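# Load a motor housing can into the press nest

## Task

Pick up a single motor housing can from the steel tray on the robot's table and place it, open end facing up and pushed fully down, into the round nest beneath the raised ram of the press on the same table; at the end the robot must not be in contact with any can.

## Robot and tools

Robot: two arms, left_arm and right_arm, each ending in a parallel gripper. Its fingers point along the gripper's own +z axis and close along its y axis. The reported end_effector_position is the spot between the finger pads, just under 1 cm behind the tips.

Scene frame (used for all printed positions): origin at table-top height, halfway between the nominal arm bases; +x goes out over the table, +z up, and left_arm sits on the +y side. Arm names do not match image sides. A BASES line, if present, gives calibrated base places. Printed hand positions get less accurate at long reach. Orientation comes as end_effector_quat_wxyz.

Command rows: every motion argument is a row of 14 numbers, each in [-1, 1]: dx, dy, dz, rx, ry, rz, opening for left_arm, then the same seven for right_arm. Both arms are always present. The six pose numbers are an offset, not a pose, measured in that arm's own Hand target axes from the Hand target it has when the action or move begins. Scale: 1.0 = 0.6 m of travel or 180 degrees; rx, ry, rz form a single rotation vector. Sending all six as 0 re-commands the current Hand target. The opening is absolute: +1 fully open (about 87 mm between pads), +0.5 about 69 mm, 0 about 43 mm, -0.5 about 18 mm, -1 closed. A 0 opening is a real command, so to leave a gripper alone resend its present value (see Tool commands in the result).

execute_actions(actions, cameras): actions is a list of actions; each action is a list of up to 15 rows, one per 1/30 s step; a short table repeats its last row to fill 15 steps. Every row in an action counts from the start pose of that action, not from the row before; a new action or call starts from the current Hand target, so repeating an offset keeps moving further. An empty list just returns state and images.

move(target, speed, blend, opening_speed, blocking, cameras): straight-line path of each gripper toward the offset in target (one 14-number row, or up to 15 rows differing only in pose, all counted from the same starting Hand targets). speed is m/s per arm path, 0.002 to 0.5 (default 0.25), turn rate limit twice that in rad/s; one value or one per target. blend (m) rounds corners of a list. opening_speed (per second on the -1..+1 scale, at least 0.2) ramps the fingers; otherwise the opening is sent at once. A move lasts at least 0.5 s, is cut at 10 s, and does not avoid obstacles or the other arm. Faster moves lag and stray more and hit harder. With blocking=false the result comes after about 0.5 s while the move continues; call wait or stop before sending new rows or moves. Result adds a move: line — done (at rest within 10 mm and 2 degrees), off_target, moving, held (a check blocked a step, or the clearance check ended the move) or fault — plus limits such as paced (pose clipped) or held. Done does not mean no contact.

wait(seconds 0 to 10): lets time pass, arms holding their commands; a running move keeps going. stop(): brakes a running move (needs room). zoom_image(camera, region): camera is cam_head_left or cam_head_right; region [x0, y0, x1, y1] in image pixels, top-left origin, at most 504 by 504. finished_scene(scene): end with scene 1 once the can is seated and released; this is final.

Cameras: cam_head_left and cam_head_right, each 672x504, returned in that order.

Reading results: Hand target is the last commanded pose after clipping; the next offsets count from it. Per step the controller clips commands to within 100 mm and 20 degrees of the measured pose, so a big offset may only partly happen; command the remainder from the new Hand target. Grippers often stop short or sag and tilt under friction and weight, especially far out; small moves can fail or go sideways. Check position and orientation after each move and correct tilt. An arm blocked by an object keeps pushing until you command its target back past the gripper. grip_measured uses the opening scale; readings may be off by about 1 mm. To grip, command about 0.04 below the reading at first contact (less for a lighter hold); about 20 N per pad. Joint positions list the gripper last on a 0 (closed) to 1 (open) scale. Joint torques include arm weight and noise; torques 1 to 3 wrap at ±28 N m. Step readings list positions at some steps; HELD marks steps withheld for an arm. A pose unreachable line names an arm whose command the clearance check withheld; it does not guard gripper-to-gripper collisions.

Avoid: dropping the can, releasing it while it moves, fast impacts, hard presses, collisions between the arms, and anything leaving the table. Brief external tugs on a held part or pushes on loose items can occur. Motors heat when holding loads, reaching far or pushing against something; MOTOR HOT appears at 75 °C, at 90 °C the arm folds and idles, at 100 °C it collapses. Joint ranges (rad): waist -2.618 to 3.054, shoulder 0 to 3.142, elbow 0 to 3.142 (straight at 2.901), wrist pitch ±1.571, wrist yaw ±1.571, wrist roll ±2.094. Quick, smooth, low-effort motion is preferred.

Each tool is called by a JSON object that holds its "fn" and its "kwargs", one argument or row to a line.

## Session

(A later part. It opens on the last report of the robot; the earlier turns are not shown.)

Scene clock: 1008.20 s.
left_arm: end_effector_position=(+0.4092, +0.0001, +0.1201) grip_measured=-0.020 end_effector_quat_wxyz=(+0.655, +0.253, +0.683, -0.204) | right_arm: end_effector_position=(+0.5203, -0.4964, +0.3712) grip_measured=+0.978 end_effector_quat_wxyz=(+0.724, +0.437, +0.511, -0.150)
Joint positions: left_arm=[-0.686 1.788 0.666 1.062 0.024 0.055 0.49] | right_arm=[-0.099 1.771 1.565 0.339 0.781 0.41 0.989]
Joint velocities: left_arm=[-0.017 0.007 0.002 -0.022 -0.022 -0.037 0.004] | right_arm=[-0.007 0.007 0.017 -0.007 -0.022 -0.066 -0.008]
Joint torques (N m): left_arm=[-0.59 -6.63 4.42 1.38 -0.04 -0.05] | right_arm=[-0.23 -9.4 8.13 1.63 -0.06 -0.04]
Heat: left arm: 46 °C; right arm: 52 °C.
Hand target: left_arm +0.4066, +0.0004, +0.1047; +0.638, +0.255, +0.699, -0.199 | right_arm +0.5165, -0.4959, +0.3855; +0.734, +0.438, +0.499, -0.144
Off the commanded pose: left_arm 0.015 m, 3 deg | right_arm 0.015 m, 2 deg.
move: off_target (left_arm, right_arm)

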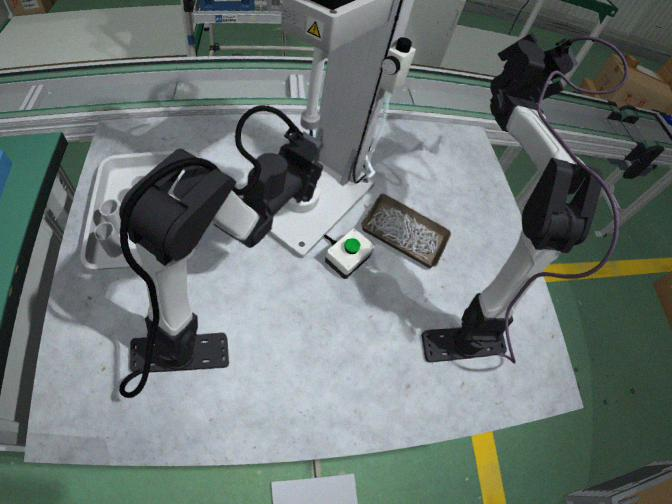

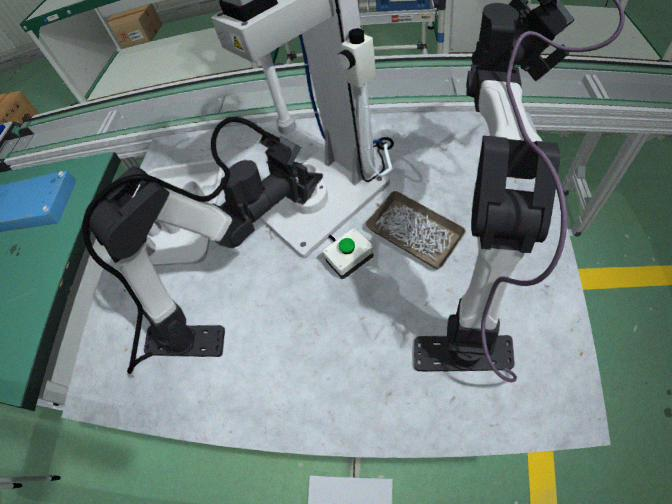

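{"fn": "move", "kwargs": {
  "target": [-0.02,0.001,0.001,0,-0.004,0,0.5,0,0,0,0,0,0,1],
  "speed": 0.05,
  "opening_speed": 0.4
}}

{"fn": "zoom_image", "kwargs": {
  "camera": "cam_head_right",
  "region": [280, 160, 330, 210]
}}

{"fn": "zoom_image", "kwargs": {
  "camera": "cam_head_left",
  "region": [270, 150, 330, 210]
}}

Scene clock: 1015.10 s.
left_arm: end_effector_position=(+0.4067, +0.0022, +0.1075) grip_measured=+0.500 end_effector_quat_wxyz=(+0.636, +0.259, +0.699, -0.198) | right_arm: end_effector_position=(+0.5203, -0.4964, +0.3712) grip_measured=+0.978 end_effector_quat_wxyz=(+0.724, +0.437, +0.511, -0.150)
Joint positions: left_arm=[-0.686 1.788 0.666 1.01 0.023 0.055 0.75] | right_arm=[-0.099 1.771 1.565 0.339 0.781 0.41 0.989]
Joint velocities: left_arm=[-0.022 0.022 -0.002 -0.007 -0.022 -0.007 -0.001] | right_arm=[0.002 0.002 0.012 0.022 -0.007 -0.037 -0.008]
Joint torques (N m): left_arm=[-0.61 -9.44 5.81 1.58 0.02 -0.04] | right_arm=[-0.23 -9.4 8.14 1.63 -0.06 -0.04]
Heat: left arm: 45 °C; right arm: 52 °C.
Hand target: left_arm +0.4082, -0.0009, +0.1167; +0.642, +0.253, +0.695, -0.201 | right_arm +0.5165, -0.4959, +0.3855; +0.734, +0.438, +0.499, -0.144
Off the commanded pose: left_arm 0.010 m, 1 deg | right_arm 0.015 m, 2 deg.
move: off_target (right_arm)

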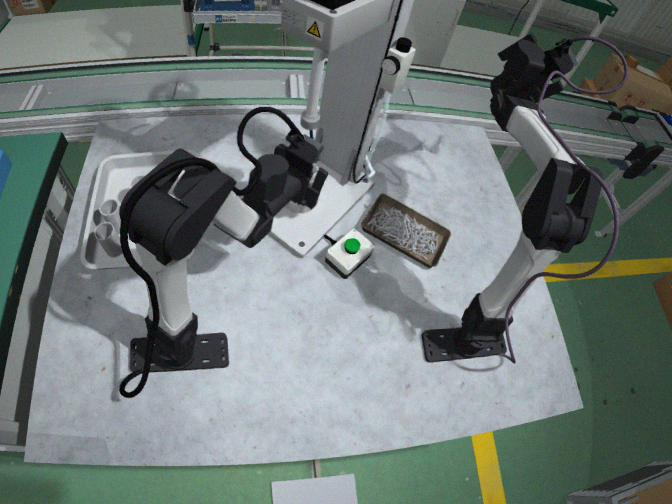

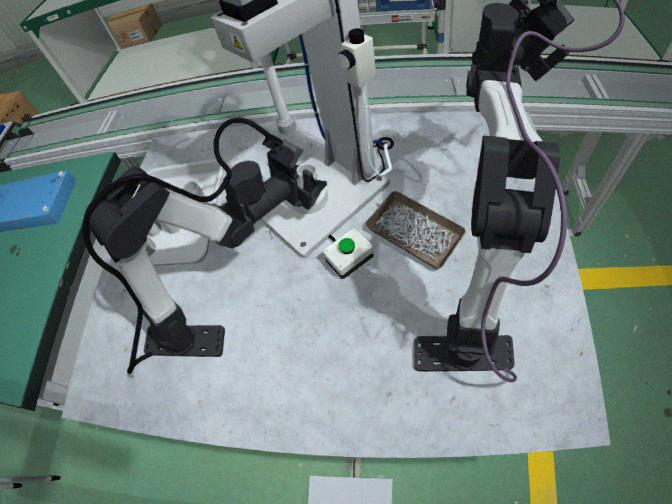

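Scaled by 10.080.

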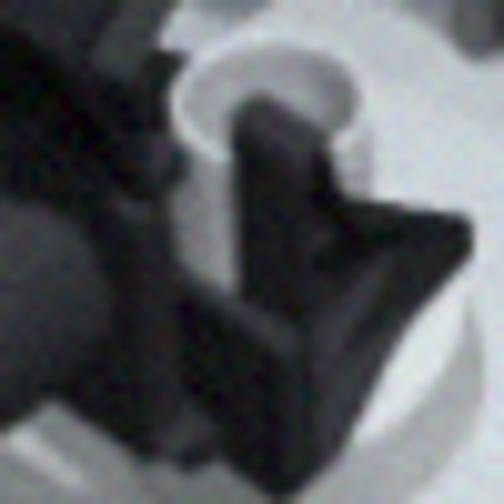

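Scaled by 8.400.

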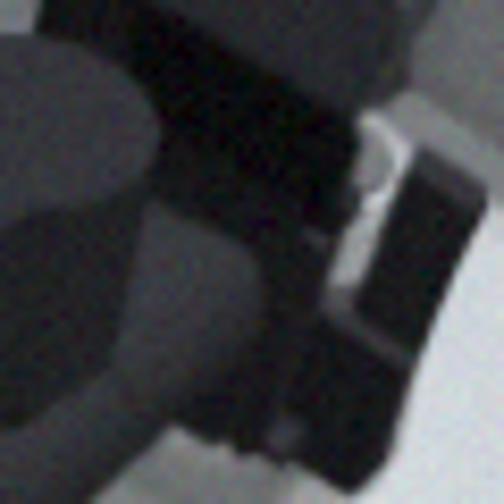

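{"fn": "move", "kwargs": {
  "target": [-0.005,0,-0.2,0,0,0,0.6,0,0,0,0,0,0,1],
  "speed": 0.06
}}

{"fn": "zoom_image", "kwargs": {
  "camera": "cam_head_right",
  "region": [260, 140, 340, 220]
}}

{"fn": "zoom_image", "kwargs": {
  "camera": "cam_head_left",
  "region": [260, 140, 340, 220]
}}

Scene clock: 1021.83 s.
left_arm: end_effector_position=(+0.3155, +0.0691, +0.1351) grip_measured=+0.600 end_effector_quat_wxyz=(+0.643, +0.257, +0.693, -0.200) | right_arm: end_effector_position=(+0.5203, -0.4964, +0.3712) grip_measured=+0.978 end_effector_quat_wxyz=(+0.724, +0.437, +0.511, -0.150)
Joint positions: left_arm=[-0.686 1.22 0.284 0.844 0.023 0.055 0.8] | right_arm=[-0.099 1.771 1.565 0.339 0.781 0.41 0.989]
Joint velocities: left_arm=[-0.007 0.007 0.002 -0.095 0.037 -0.022 0.002] | right_arm=[0.002 -0.002 0.002 -0.037 -0.007 0.022 -0.013]
Joint torques (N m): left_arm=[-0.44 -5.11 4.83 1.54 0.03 -0.03] | right_arm=[-0.23 -9.4 8.13 1.63 -0.06 -0.04]
Heat: left arm: 45 °C; right arm: 52 °C.
Hand target: left_arm +0.3128, +0.0704, +0.1348; +0.642, +0.253, +0.695, -0.201 | right_arm +0.5165, -0.4959, +0.3855; +0.734, +0.438, +0.499, -0.144
Off the commanded pose: left_arm 0.005 m, 0 deg | right_arm 0.015 m, 2 deg.
move: off_target (right_arm)

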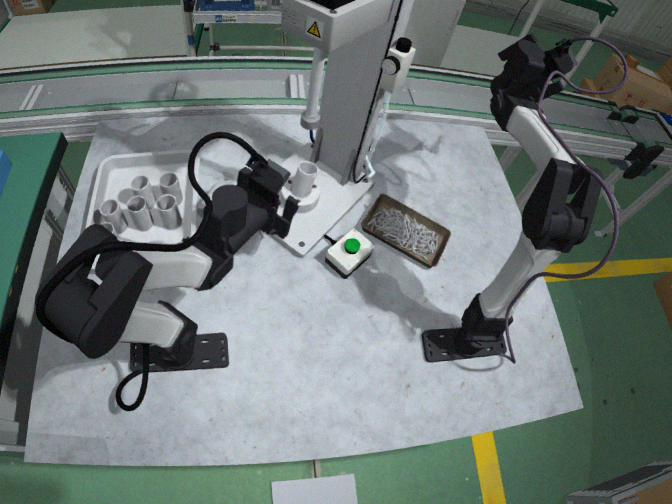

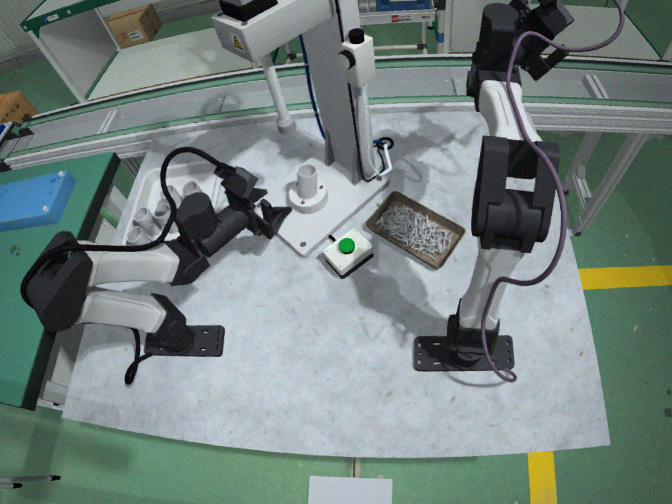

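Scaled by 6.300.

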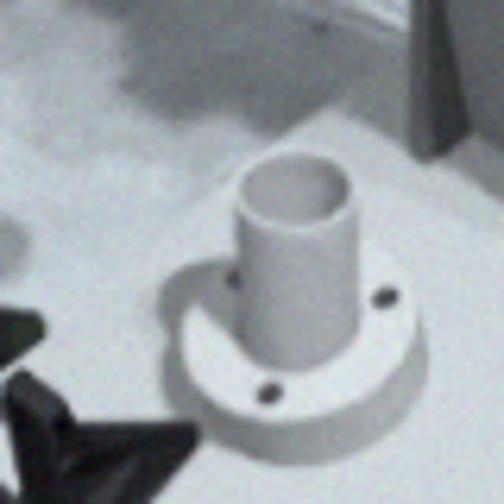

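Scaled by 6.300.

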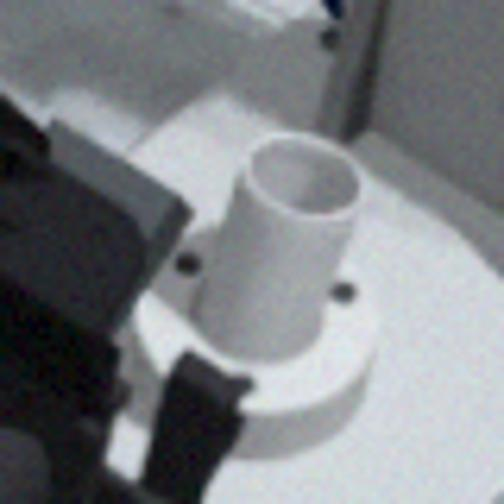

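{"fn": "zoom_image", "kwargs": {
  "camera": "cam_head_right",
  "region": [110, 160, 190, 240]
}}

{"fn": "zoom_image", "kwargs": {
  "camera": "cam_head_left",
  "region": [130, 170, 210, 250]
}}

Scaled by 6.300.

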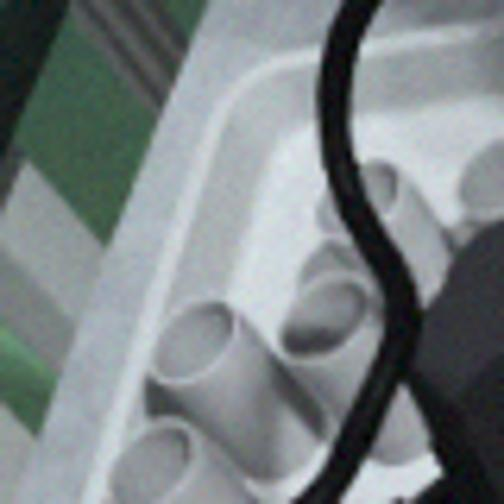

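Scaled by 6.300.

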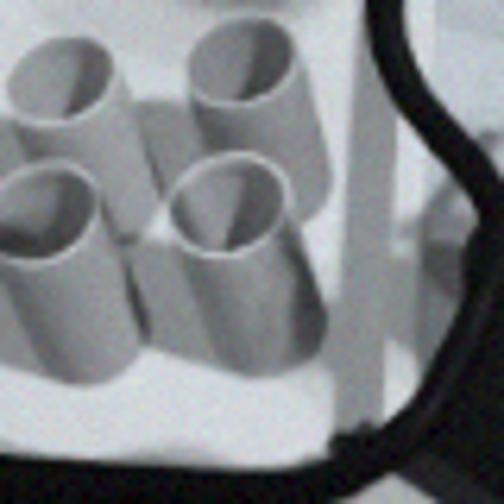

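{"fn": "move", "kwargs": {
  "target": [
    [-0.091,0.004,-0.009,0,-0.03,0,-1,0,0,0,0,0,0,1],
    [-0.117,0.0075,0.165,0,-0.03,0,-1,0,0,0,0,0,0,1]
  ],
  "speed": 0.07
}}

{"fn": "zoom_image", "kwargs": {
  "camera": "cam_head_right",
  "region": [250, 110, 350, 210]
}}

{"fn": "zoom_image", "kwargs": {
  "camera": "cam_head_left",
  "region": [250, 110, 350, 210]
}}

Scene clock: 1050.03 s.
left_arm: end_effector_position=(+0.3924, +0.0127, +0.1810) grip_measured=-1.000 end_effector_quat_wxyz=(+0.664, +0.250, +0.674, -0.206) | right_arm: end_effector_position=(+0.5203, -0.4964, +0.3712) grip_measured=+0.978 end_effector_quat_wxyz=(+0.724, +0.437, +0.511, -0.150)
Joint positions: left_arm=[-0.686 1.53 0.671 0.825 0.023 0.055 0] | right_arm=[-0.099 1.771 1.565 0.339 0.781 0.41 0.989]
Joint velocities: left_arm=[-0.007 -0.002 0.022 -0.007 -0.007 -0.022 0] | right_arm=[-0.002 0.002 -0.007 0.022 -0.066 0.051 -0.013]
Joint torques (N m): left_arm=[-0.17 -5.5 8.08 1.8 0.11 -0.03] | right_arm=[-0.23 -9.4 8.14 1.63 -0.06 -0.04]
Heat: left arm: 44 °C; right arm: 53 °C.
Hand target: left_arm +0.3979, +0.0072, +0.1927; +0.674, +0.244, +0.664, -0.212 | right_arm +0.5165, -0.4959, +0.3855; +0.734, +0.438, +0.499, -0.144
Off the commanded pose: left_arm 0.016 m, 2 deg | right_arm 0.015 m, 2 deg.
move: off_target (left_arm, right_arm)

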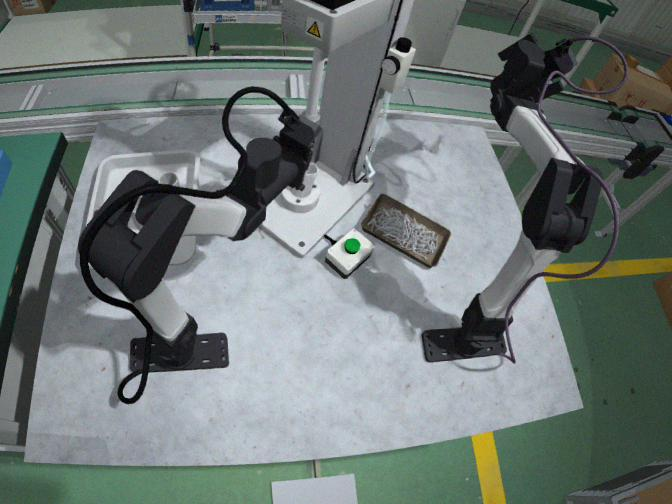

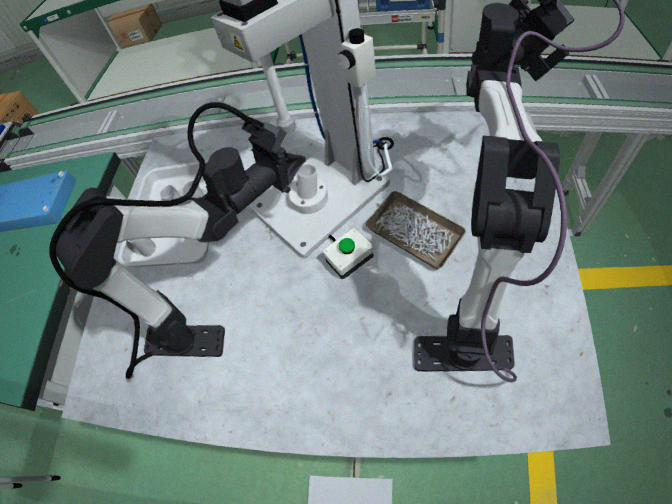

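Scaled by 5.040.

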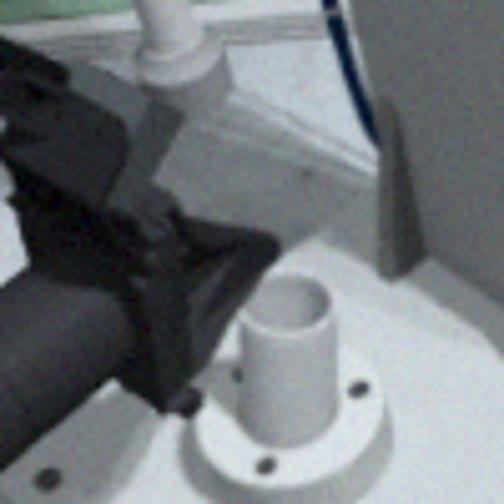

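Scaled by 5.040.

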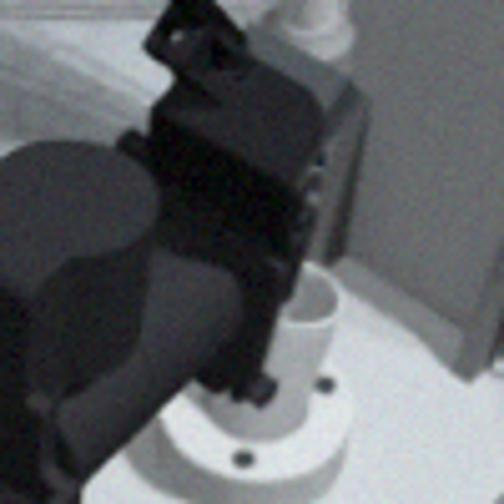

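{"fn": "move", "kwargs": {
  "target": [
    [0,0,-0.05,0,0,0,-1,0,0,0,0,0,0,1],
    [0.043,0,-0.05,0,0,0,-1,0,0,0,0,0,0,1],
    [0.043,0,0.02,0,0,0,-1,0,0,0,0,0,0,1]
  ],
  "speed": 0.06
}}

{"fn": "zoom_image", "kwargs": {
  "camera": "cam_head_right",
  "region": [240, 110, 370, 220]
}}

Scene clock: 1067.93 s.
left_arm: end_effector_position=(+0.4019, +0.0057, +0.1572) grip_measured=-1.000 end_effector_quat_wxyz=(+0.666, +0.249, +0.672, -0.206) | right_arm: end_effector_position=(+0.5203, -0.4964, +0.3712) grip_measured=+0.978 end_effector_quat_wxyz=(+0.724, +0.437, +0.511, -0.150)
Joint positions: left_arm=[-0.686 1.649 0.665 0.955 0.023 0.055 0] | right_arm=[-0.099 1.771 1.565 0.339 0.781 0.41 0.989]
Joint velocities: left_arm=[-0.007 0.012 0.017 0.007 0.037 -0.051 0] | right_arm=[-0.002 0.002 -0.012 -0.022 -0.007 -0.037 -0.003]
Joint torques (N m): left_arm=[0.38 -6.11 7.5 1.79 0.11 -0.03] | right_arm=[-0.23 -9.4 8.14 1.63 -0.06 -0.04]
Heat: left arm: 46 °C; right arm: 53 °C.
Hand target: left_arm +0.4081, +0.0014, +0.1665; +0.675, +0.244, +0.664, -0.212 | right_arm +0.5165, -0.4959, +0.3855; +0.734, +0.438, +0.499, -0.144
Off the commanded pose: left_arm 0.012 m, 2 deg | right_arm 0.015 m, 2 deg.
move: off_target (left_arm, right_arm)

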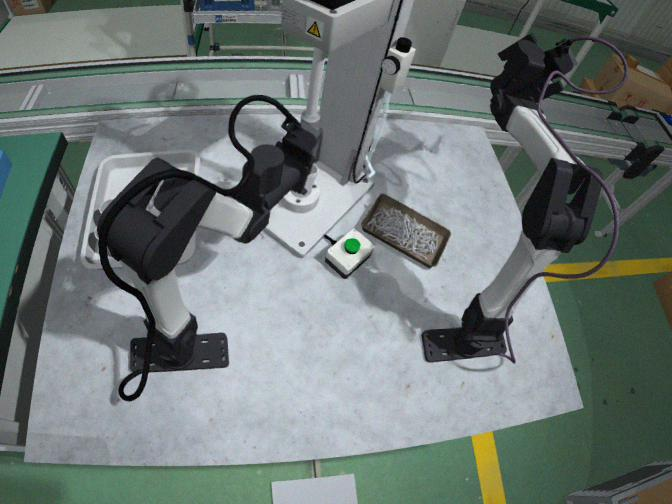

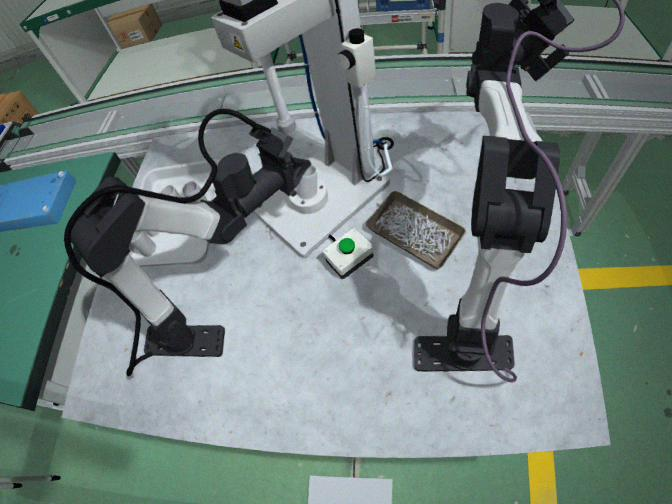

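Scaled by 3.877.

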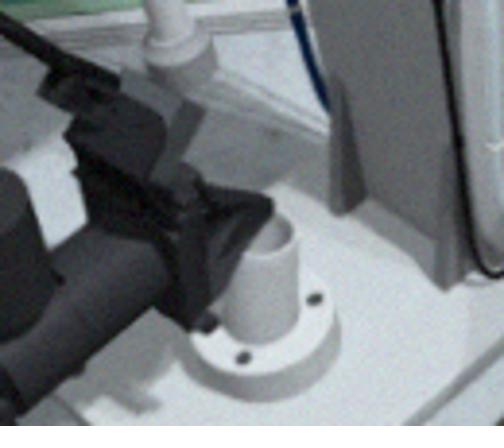

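{"fn": "move", "kwargs": {
  "target": [
    [0,0,0.025,0,0,0,-1,0,0,0,0,0,0,1],
    [0.04,0,0.025,0,0,0,-1,0,0,0,0,0,0,1]
  ],
  "speed": 0.03
}}

{"fn": "zoom_image", "kwargs": {
  "camera": "cam_head_right",
  "region": [260, 140, 340, 220]
}}

Scene clock: 1074.43 s.
left_arm: end_effector_position=(+0.4150, -0.0039, +0.1604) grip_measured=-1.000 end_effector_quat_wxyz=(+0.697, +0.238, +0.641, -0.215) | right_arm: end_effector_position=(+0.5203, -0.4964, +0.3712) grip_measured=+0.978 end_effector_quat_wxyz=(+0.724, +0.437, +0.511, -0.150)
Joint positions: left_arm=[-0.686 1.761 0.685 1.141 0.023 0.055 0] | right_arm=[-0.099 1.771 1.565 0.339 0.781 0.41 0.989]
Joint velocities: left_arm=[-0.007 -0.012 0.002 -0.037 0.007 -0.007 0] | right_arm=[-0.007 -0.012 -0.012 -0.066 0.007 0.037 -0.003]
Joint torques (N m): left_arm=[0.55 -5.19 6.84 1.03 0.16 -0.03] | right_arm=[-0.23 -9.4 8.14 1.63 -0.06 -0.04]
Heat: left arm: 46 °C; right arm: 53 °C.
Hand target: left_arm +0.4204, -0.0063, +0.1418; +0.674, +0.244, +0.664, -0.212 | right_arm +0.5165, -0.4959, +0.3855; +0.734, +0.438, +0.499, -0.144
Off the commanded pose: left_arm 0.019 m, 4 deg | right_arm 0.015 m, 2 deg.
move: off_target (left_arm, right_arm)

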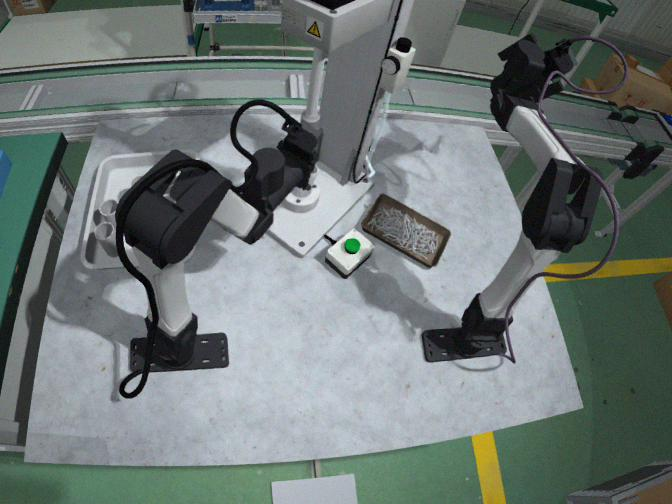

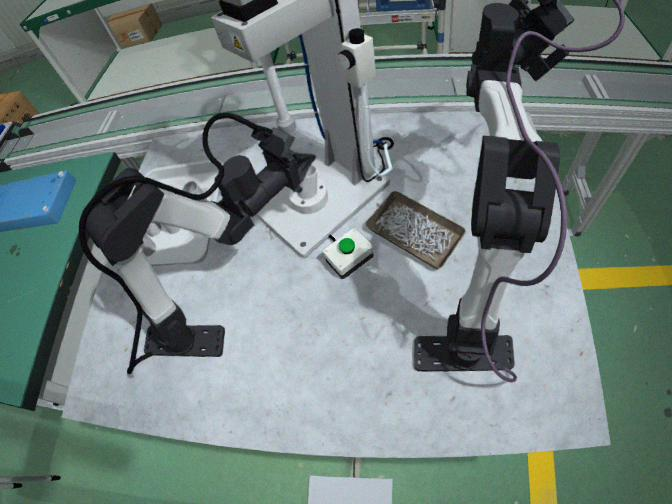

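Scaled by 6.300.

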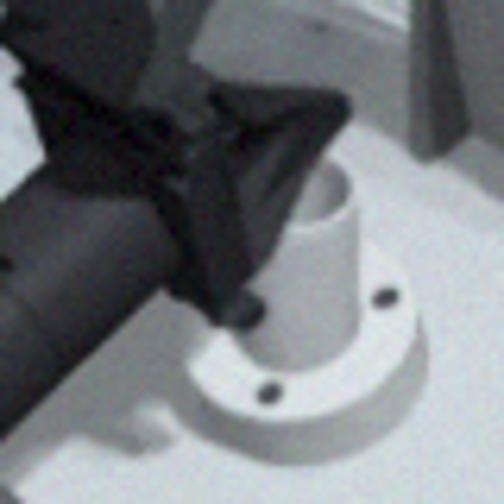

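{"fn": "move", "kwargs": {
  "target": [0.04,0,0,0,0,0,-1,0,0,0,0,0,0,1],
  "speed": 0.03,
  "cameras": ["cam_head_right"]
}}

{"fn": "zoom_image", "kwargs": {
  "camera": "cam_head_right",
  "region": [260, 140, 340, 220]
}}

Scene clock: 1078.83 s.
left_arm: end_effector_position=(+0.4202, -0.0063, +0.1585) grip_measured=-1.000 end_effector_quat_wxyz=(+0.715, +0.231, +0.622, -0.220) | right_arm: end_effector_position=(+0.5203, -0.4964, +0.3712) grip_measured=+0.978 end_effector_quat_wxyz=(+0.724, +0.437, +0.511, -0.150)
Joint positions: left_arm=[-0.683 1.833 0.685 1.268 0.025 0.055 0] | right_arm=[-0.099 1.771 1.565 0.339 0.781 0.41 0.989]
Joint velocities: left_arm=[0.017 0.012 -0.007 -0.022 -0.081 0.007 0] | right_arm=[-0.002 0.002 -0.002 -0.037 -0.051 -0.007 -0.013]
Joint torques (N m): left_arm=[0.58 -4.6 3.66 0.87 0.17 -0.06] | right_arm=[-0.23 -9.4 8.13 1.63 -0.06 -0.04]
Heat: left arm: 46 °C; right arm: 53 °C.
Hand target: left_arm +0.4208, -0.0051, +0.1176; +0.674, +0.245, +0.664, -0.212 | right_arm +0.5165, -0.4959, +0.3855; +0.734, +0.438, +0.499, -0.144
Off the commanded pose: left_arm 0.041 m, 7 deg | right_arm 0.015 m, 2 deg.
move: off_target (left_arm, right_arm)
Images, in order (width x height): cam_head_right 672x504.

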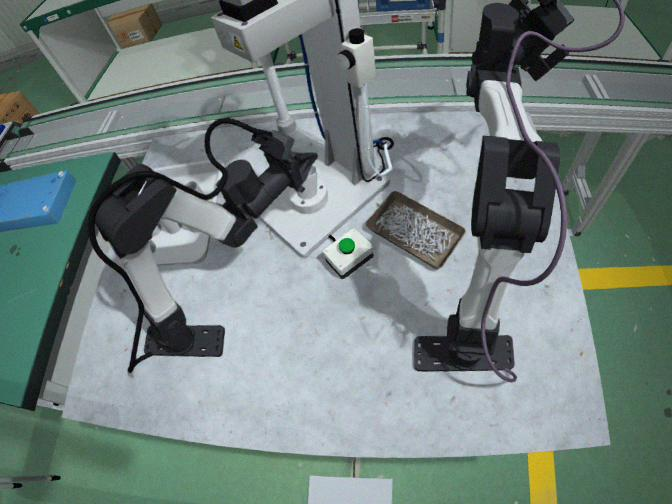

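Scaled by 6.300.

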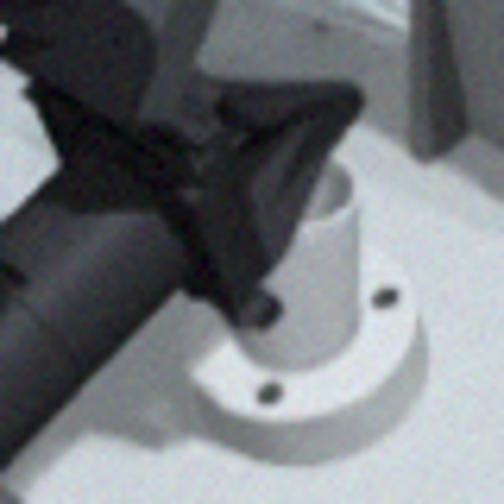

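{"fn": "move", "kwargs": {
  "target": [
    [0,0,0,0,0.05,0,-1,0,0,0,0,0,0,1],
    [0.05,0,0,0,0.06,0,-1,0,0,0,0,0,0,1]
  ],
  "speed": 0.04,
  "cameras": ["cam_head_right"]
}}

{"fn": "zoom_image", "kwargs": {
  "camera": "cam_head_right",
  "region": [260, 140, 340, 220]
}}

Scene clock: 1086.77 s.
left_arm: end_effector_position=(+0.4151, -0.0026, +0.1532) grip_measured=-1.000 end_effector_quat_wxyz=(+0.692, +0.239, +0.647, -0.214) | right_arm: end_effector_position=(+0.5203, -0.4964, +0.3712) grip_measured=+0.978 end_effector_quat_wxyz=(+0.724, +0.437, +0.511, -0.150)
Joint positions: left_arm=[-0.683 1.771 0.68 1.14 0.024 0.053 0] | right_arm=[-0.099 1.771 1.565 0.339 0.781 0.41 0.989]
Joint velocities: left_arm=[0.007 0.002 0.012 -0.022 -0.051 0.007 0] | right_arm=[0.022 0.002 -0.027 0.022 0.022 0.007 0.008]
Joint torques (N m): left_arm=[0.53 -2.76 6.8 -0.31 0.07 0] | right_arm=[-0.21 -9.4 8.13 1.63 -0.06 -0.04]
Heat: left arm: 45 °C; right arm: 53 °C.
Hand target: left_arm +0.4220, -0.0040, +0.0879; +0.609, +0.262, +0.724, -0.188 | right_arm +0.5165, -0.4959, +0.3855; +0.734, +0.438, +0.499, -0.144
Off the commanded pose: left_arm 0.066 m, 14 deg | right_arm 0.015 m, 2 deg.
move: off_target (left_arm, right_arm)
Images, in order (width x height): cam_head_right 672x504.

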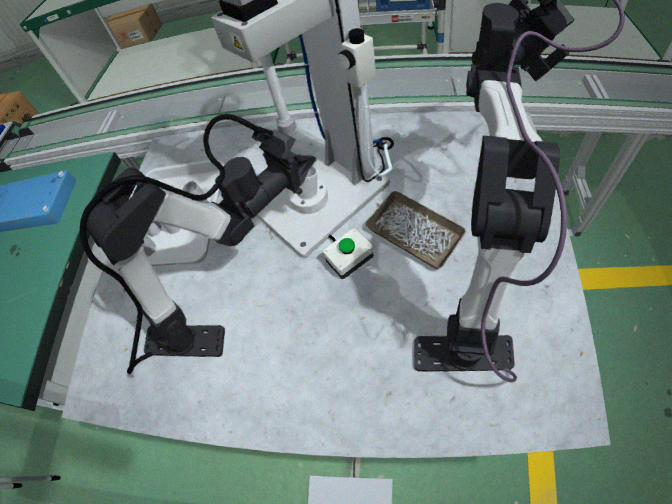

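Scaled by 6.300.

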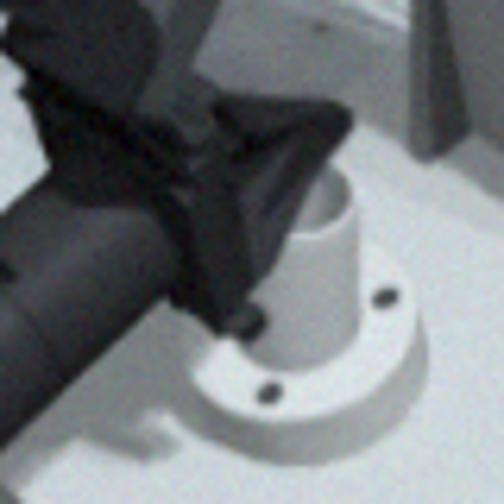

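{"fn": "move", "kwargs": {
  "target": [0.06,0,0.01,0,0,0,-1,0,0,0,0,0,0,1],
  "speed": 0.04,
  "cameras": ["cam_head_right"]
}}

{"fn": "zoom_image", "kwargs": {
  "camera": "cam_head_right",
  "region": [260, 140, 340, 220]
}}

Scene clock: 1091.00 s.
left_arm: end_effector_position=(+0.4210, -0.0042, +0.1556) grip_measured=-1.000 end_effector_quat_wxyz=(+0.717, +0.229, +0.621, -0.219) | right_arm: end_effector_position=(+0.5203, -0.4964, +0.3712) grip_measured=+0.978 end_effector_quat_wxyz=(+0.724, +0.437, +0.511, -0.150)
Joint positions: left_arm=[-0.678 1.845 0.679 1.29 0.024 0.053 0] | right_arm=[-0.099 1.771 1.565 0.339 0.781 0.41 0.989]
Joint velocities: left_arm=[-0.027 -0.002 -0.007 0.022 0.037 0.095 0] | right_arm=[0.002 -0.012 -0.007 -0.037 0.037 0.037 0.018]
Joint torques (N m): left_arm=[0.62 -1.48 2.06 -0.42 0.1 0.03] | right_arm=[-0.23 -9.4 8.13 1.63 -0.06 -0.04]
Heat: left arm: 45 °C; right arm: 53 °C.
Hand target: left_arm +0.4221, -0.0016, +0.0554; +0.609, +0.262, +0.724, -0.188 | right_arm +0.5165, -0.4959, +0.3855; +0.734, +0.438, +0.499, -0.144
Off the commanded pose: left_arm 0.104 m, 18 deg; position clipped | right_arm 0.015 m, 2 deg.
move: off_target (left_arm, right_arm); limits=paced
Images, in order (width x height): cam_head_right 672x504.

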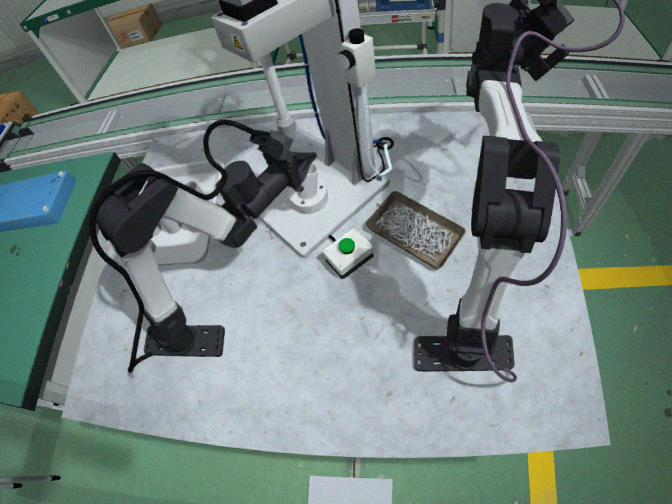

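Scaled by 6.300.

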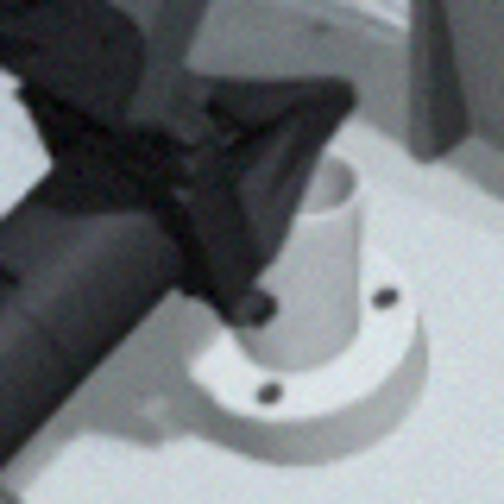

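{"fn": "move", "kwargs": {
  "target": [
    [-0.05,0,-0.01,0,0,0,-1,0,0,0,0,0,0,1],
    [-0.05,0,-0.01,0,0.06,0,-1,0,0,0,0,0,0,1]
  ],
  "speed": 0.08,
  "cameras": ["cam_head_right"]
}}

{"fn": "zoom_image", "kwargs": {
  "camera": "cam_head_right",
  "region": [260, 140, 340, 220]
}}

Scene clock: 1099.37 s.
left_arm: end_effector_position=(+0.4089, +0.0059, +0.1503) grip_measured=-1.000 end_effector_quat_wxyz=(+0.663, +0.245, +0.678, -0.203) | right_arm: end_effector_position=(+0.5203, -0.4964, +0.3712) grip_measured=+0.978 end_effector_quat_wxyz=(+0.724, +0.437, +0.511, -0.150)
Joint positions: left_arm=[-0.678 1.685 0.681 0.965 0.018 0.051 0] | right_arm=[-0.099 1.771 1.565 0.339 0.781 0.41 0.989]
Joint velocities: left_arm=[0.012 -0.022 0.002 -0.022 -0.051 0.007 0] | right_arm=[-0.002 0.002 -0.002 -0.081 -0.007 -0.022 0.029]
Joint torques (N m): left_arm=[-0.23 -1.52 12.79 -1.33 0.02 0.08] | right_arm=[-0.23 -9.4 8.14 1.63 -0.06 -0.04]
Heat: left arm: 45 °C; right arm: 53 °C.
Hand target: left_arm +0.4217, -0.0035, +0.0864; +0.538, +0.278, +0.779, -0.163 | right_arm +0.5165, -0.4959, +0.3855; +0.734, +0.438, +0.499, -0.144
Off the commanded pose: left_arm 0.066 m, 19 deg | right_arm 0.015 m, 2 deg.
move: off_target (left_arm, right_arm); limits=paced
Images, in order (width x height): cam_head_right 672x504.

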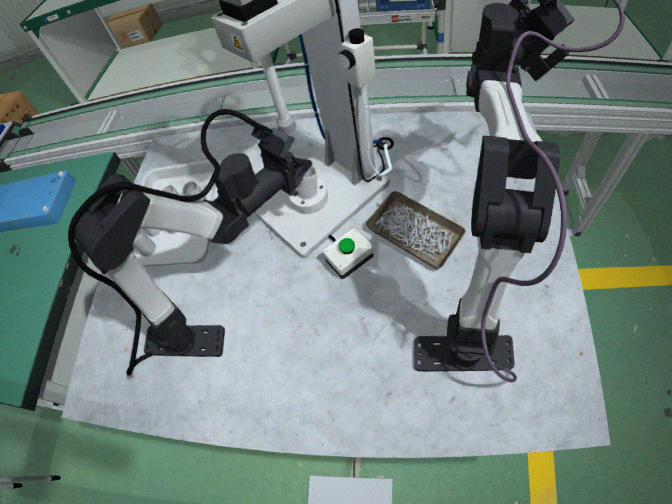

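Scaled by 6.300.

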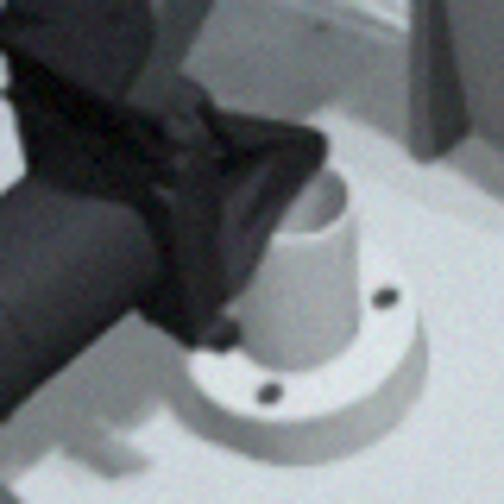

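{"fn": "move", "kwargs": {
  "target": [
    [-0.12,0,-0.02,0,-0.1,0,-1,0,0,0,0,0,0,1],
    [-0.14,0,-0.2,0,-0.12,0,-1,0,0,0,0,0,0,1]
  ],
  "speed": 0.08
}}

{"fn": "zoom_image", "kwargs": {
  "camera": "cam_head_right",
  "region": [260, 140, 340, 220]
}}

{"fn": "zoom_image", "kwargs": {
  "camera": "cam_head_left",
  "region": [260, 140, 340, 220]
}}

Scene clock: 1108.90 s.
left_arm: end_effector_position=(+0.3593, +0.0403, +0.2117) grip_measured=-1.000 end_effector_quat_wxyz=(+0.677, +0.241, +0.664, -0.208) | right_arm: end_effector_position=(+0.5203, -0.4964, +0.3712) grip_measured=+0.978 end_effector_quat_wxyz=(+0.724, +0.437, +0.511, -0.150)
Joint positions: left_arm=[-0.681 1.283 0.574 0.711 0.018 0.051 0] | right_arm=[-0.099 1.771 1.565 0.339 0.781 0.41 0.989]
Joint velocities: left_arm=[0.007 -0.012 -0.007 0.037 0.022 0.007 0] | right_arm=[0.002 0.007 -0.007 -0.007 -0.051 -0.066 -0.008]
Joint torques (N m): left_arm=[-0.55 -6.65 5.34 1.56 0.11 -0.02] | right_arm=[-0.23 -9.4 8.13 1.63 -0.07 -0.04]
Heat: left arm: 47 °C; right arm: 53 °C.
Hand target: left_arm +0.3539, +0.0395, +0.2114; +0.674, +0.244, +0.664, -0.212 | right_arm +0.5165, -0.4959, +0.3855; +0.734, +0.438, +0.499, -0.144
Off the commanded pose: left_arm 0.006 m, 1 deg | right_arm 0.015 m, 2 deg.
move: off_target (right_arm)

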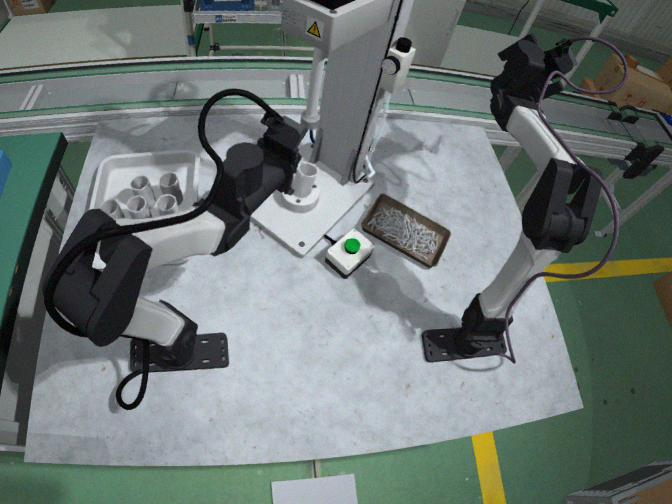

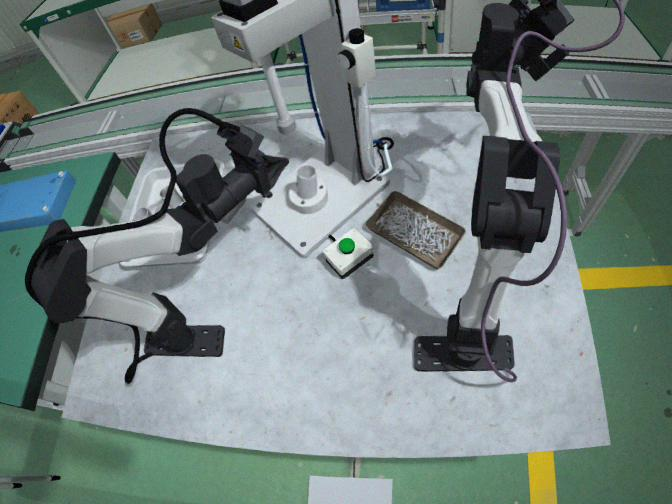

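Scaled by 6.300.

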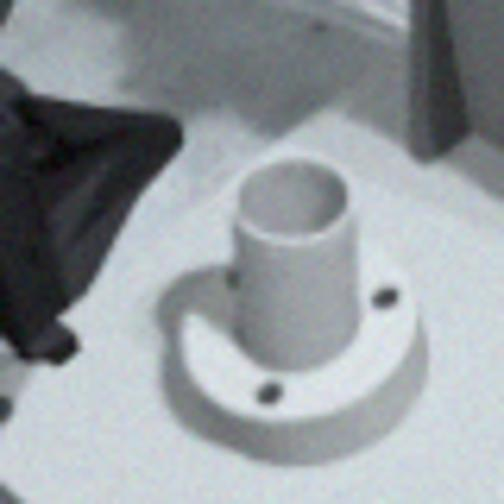

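Scaled by 6.300.

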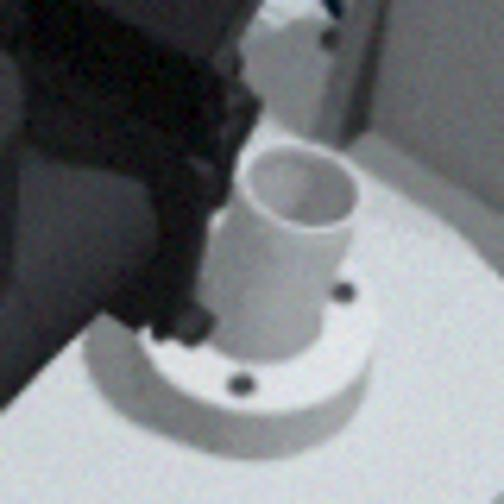

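{"fn": "move", "kwargs": {
  "target": [
    [0.06,0,0,0,0,0,-1,0,0,0,0,0,0,1],
    [0.06,0,0.1,0,0,0,-1,0,0,0,0,0,0,1],
    [0.1,0,0.1,0,0.06,0,-1,0,0,0,0,0,0,1],
    [0.25,0,0.09,0,0.1,0,-1,0,0,0,0,0,0,1]
  ],
  "speed": [0.1,0.08,0.04,0.04]
}}

{"fn": "zoom_image", "kwargs": {
  "camera": "cam_head_right",
  "region": [260, 140, 340, 220]
}}

Scene clock: 1119.27 s.
left_arm: end_effector_position=(+0.4079, +0.0047, +0.1481) grip_measured=-1.000 end_effector_quat_wxyz=(+0.666, +0.246, +0.674, -0.204) | right_arm: end_effector_position=(+0.5203, -0.4964, +0.3712) grip_measured=+0.978 end_effector_quat_wxyz=(+0.724, +0.437, +0.511, -0.150)
Joint positions: left_arm=[-0.681 1.698 0.672 0.998 0.02 0.053 0] | right_arm=[-0.099 1.771 1.565 0.339 0.781 0.41 0.989]
Joint velocities: left_arm=[-0.002 -0.002 -0.002 -0.022 -0.022 -0.037 0] | right_arm=[-0.007 0.002 0.002 0.022 0.022 -0.007 -0.008]
Joint torques (N m): left_arm=[0.68 -1.59 2.89 -0.2 0.08 0.03] | right_arm=[-0.23 -9.42 8.14 1.63 -0.06 -0.04]
Heat: left arm: 47 °C; right arm: 53 °C.
Hand target: left_arm +0.4011, +0.0142, +0.0589; +0.562, +0.273, +0.761, -0.171 | right_arm +0.5165, -0.4959, +0.3855; +0.734, +0.438, +0.499, -0.144
Off the commanded pose: left_arm 0.087 m, 16 deg | right_arm 0.015 m, 2 deg.
move: off_target (left_arm, right_arm)

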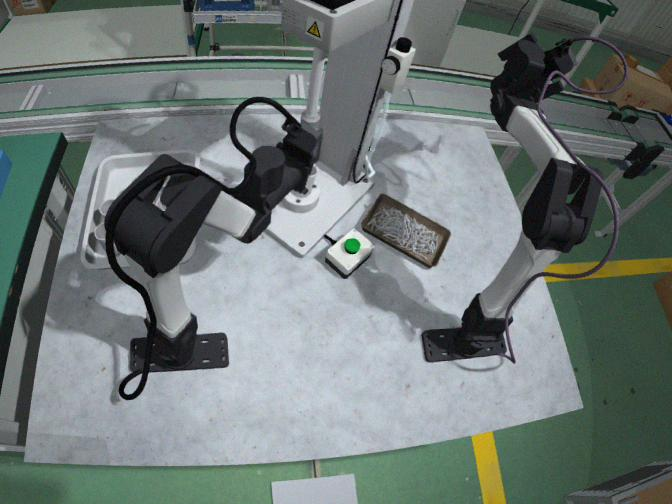

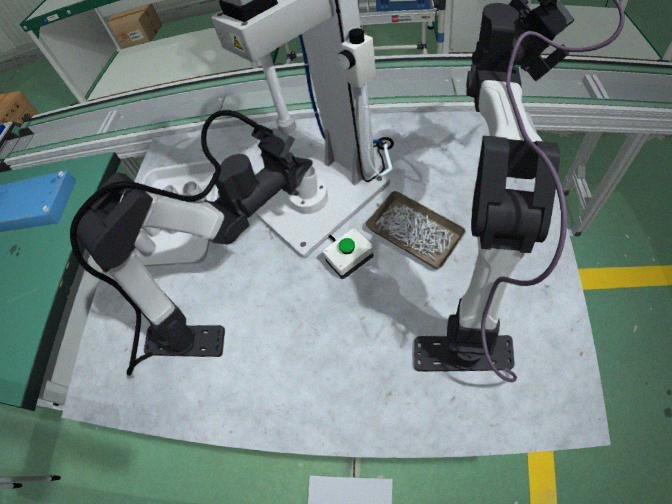

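Scaled by 6.300.

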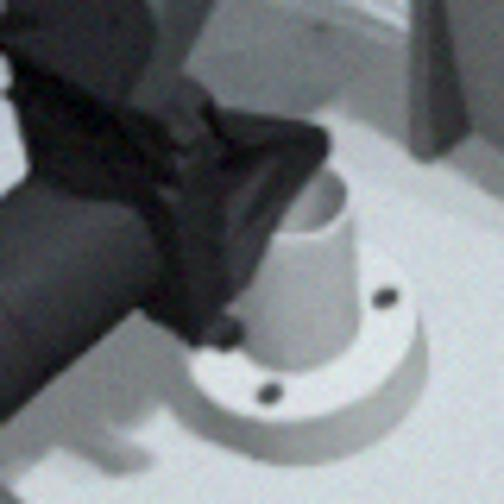

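{"fn": "move", "kwargs": {
  "target": [
    [0.02,0.02,0.0,0,0.04,0,-1,0,0,0,0,0,0,1],
    [0.02,-0.03,0.0,0,0.04,0,-1,0,0,0,0,0,0,1],
    [0.02,0.02,0.02,0,0.04,0,-1,0,0,0,0,0,0,1],
    [0.02,0,0,0,0.04,0,-1,0,0,0,0,0,0,1]
  ],
  "speed": 0.05,
  "cameras": ["cam_head_right"]
}}

{"fn": "zoom_image", "kwargs": {
  "camera": "cam_head_right",
  "region": [260, 140, 340, 220]
}}

Scene clock: 1127.00 s.
left_arm: end_effector_position=(+0.4103, +0.0101, +0.1439) grip_measured=-1.000 end_effector_quat_wxyz=(+0.664, +0.249, +0.677, -0.196) | right_arm: end_effector_position=(+0.5203, -0.4964, +0.3712) grip_measured=+0.978 end_effector_quat_wxyz=(+0.724, +0.437, +0.511, -0.150)
Joint positions: left_arm=[-0.669 1.7 0.668 0.991 0.024 0.067 0] | right_arm=[-0.099 1.771 1.565 0.339 0.781 0.41 0.989]
Joint velocities: left_arm=[-0.002 -0.007 0.017 0.022 -0.051 -0.037 0] | right_arm=[-0.002 0.017 0.002 -0.037 -0.051 -0.066 -0.003]
Joint torques (N m): left_arm=[-0.75 -2.85 3.7 -0.9 -0.04 -0.01] | right_arm=[-0.23 -9.4 8.14 1.63 -0.06 -0.04]
Heat: left arm: 46 °C; right arm: 53 °C.
Hand target: left_arm +0.3986, +0.0169, +0.0476; +0.533, +0.279, +0.782, -0.160 | right_arm +0.5165, -0.4959, +0.3855; +0.734, +0.438, +0.499, -0.144
Off the commanded pose: left_arm 0.097 m, 23 deg; orientation clipped | right_arm 0.015 m, 2 deg.
move: off_target (left_arm, right_arm); limits=paced
Images, in order (width x height): cam_head_right 672x504.

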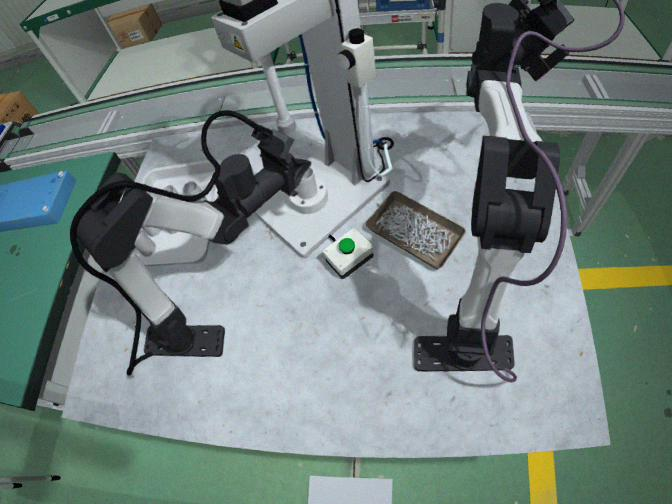

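Scaled by 6.300.

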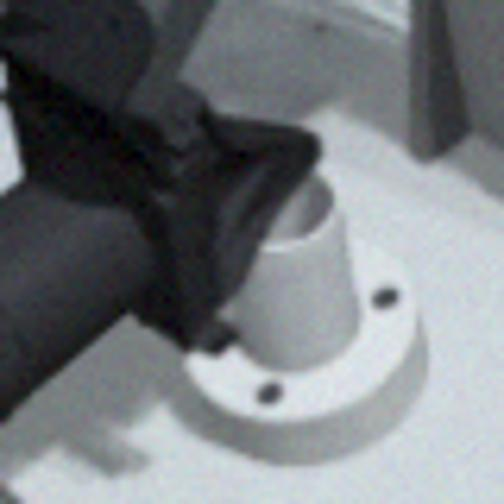

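{"fn": "move", "kwargs": {
  "target": [
    [0,-0.05,0.01,0,0,0,-1,0,0,0,0,0,0,1],
    [0.0,-0.02,0.015,0,0,0,-1,0,0,0,0,0,0,1]
  ],
  "speed": 0.05,
  "cameras": ["cam_head_right"]
}}

{"fn": "zoom_image", "kwargs": {
  "camera": "cam_head_right",
  "region": [260, 140, 340, 220]
}}

Scene clock: 1132.33 s.
left_arm: end_effector_position=(+0.4076, +0.0070, +0.1349) grip_measured=-1.000 end_effector_quat_wxyz=(+0.660, +0.223, +0.695, -0.178) | right_arm: end_effector_position=(+0.5203, -0.4964, +0.3712) grip_measured=+0.978 end_effector_quat_wxyz=(+0.724, +0.437, +0.511, -0.150)
Joint positions: left_arm=[-0.717 1.716 0.67 0.98 -0.091 0.041 0] | right_arm=[-0.099 1.771 1.565 0.339 0.781 0.41 0.989]
Joint velocities: left_arm=[0.007 -0.007 -0.027 -0.007 -0.051 0.007 0] | right_arm=[-0.002 -0.002 -0.022 0.007 0.051 0.007 0.008]
Joint torques (N m): left_arm=[0.34 -0.75 5.38 -0.68 0.67 -0.07] | right_arm=[-0.24 -9.4 8.13 1.63 -0.06 -0.04]
Heat: left arm: 45 °C; right arm: 53 °C.
Hand target: left_arm +0.3978, +0.0023, +0.0431; +0.533, +0.279, +0.783, -0.160 | right_arm +0.5165, -0.4959, +0.3855; +0.734, +0.438, +0.499, -0.144
Off the commanded pose: left_arm 0.092 m, 19 deg | right_arm 0.015 m, 2 deg.
move: off_target (left_arm, right_arm)
Images, in order (width x height): cam_head_right 672x504.

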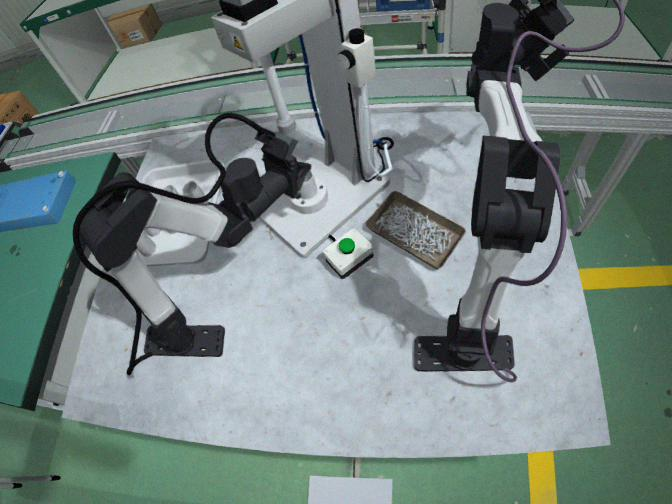

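Scaled by 6.300.

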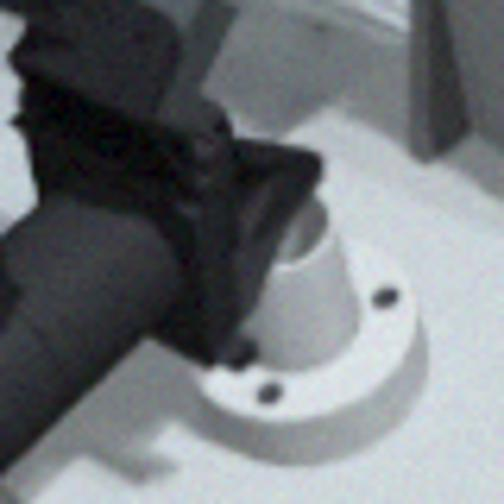

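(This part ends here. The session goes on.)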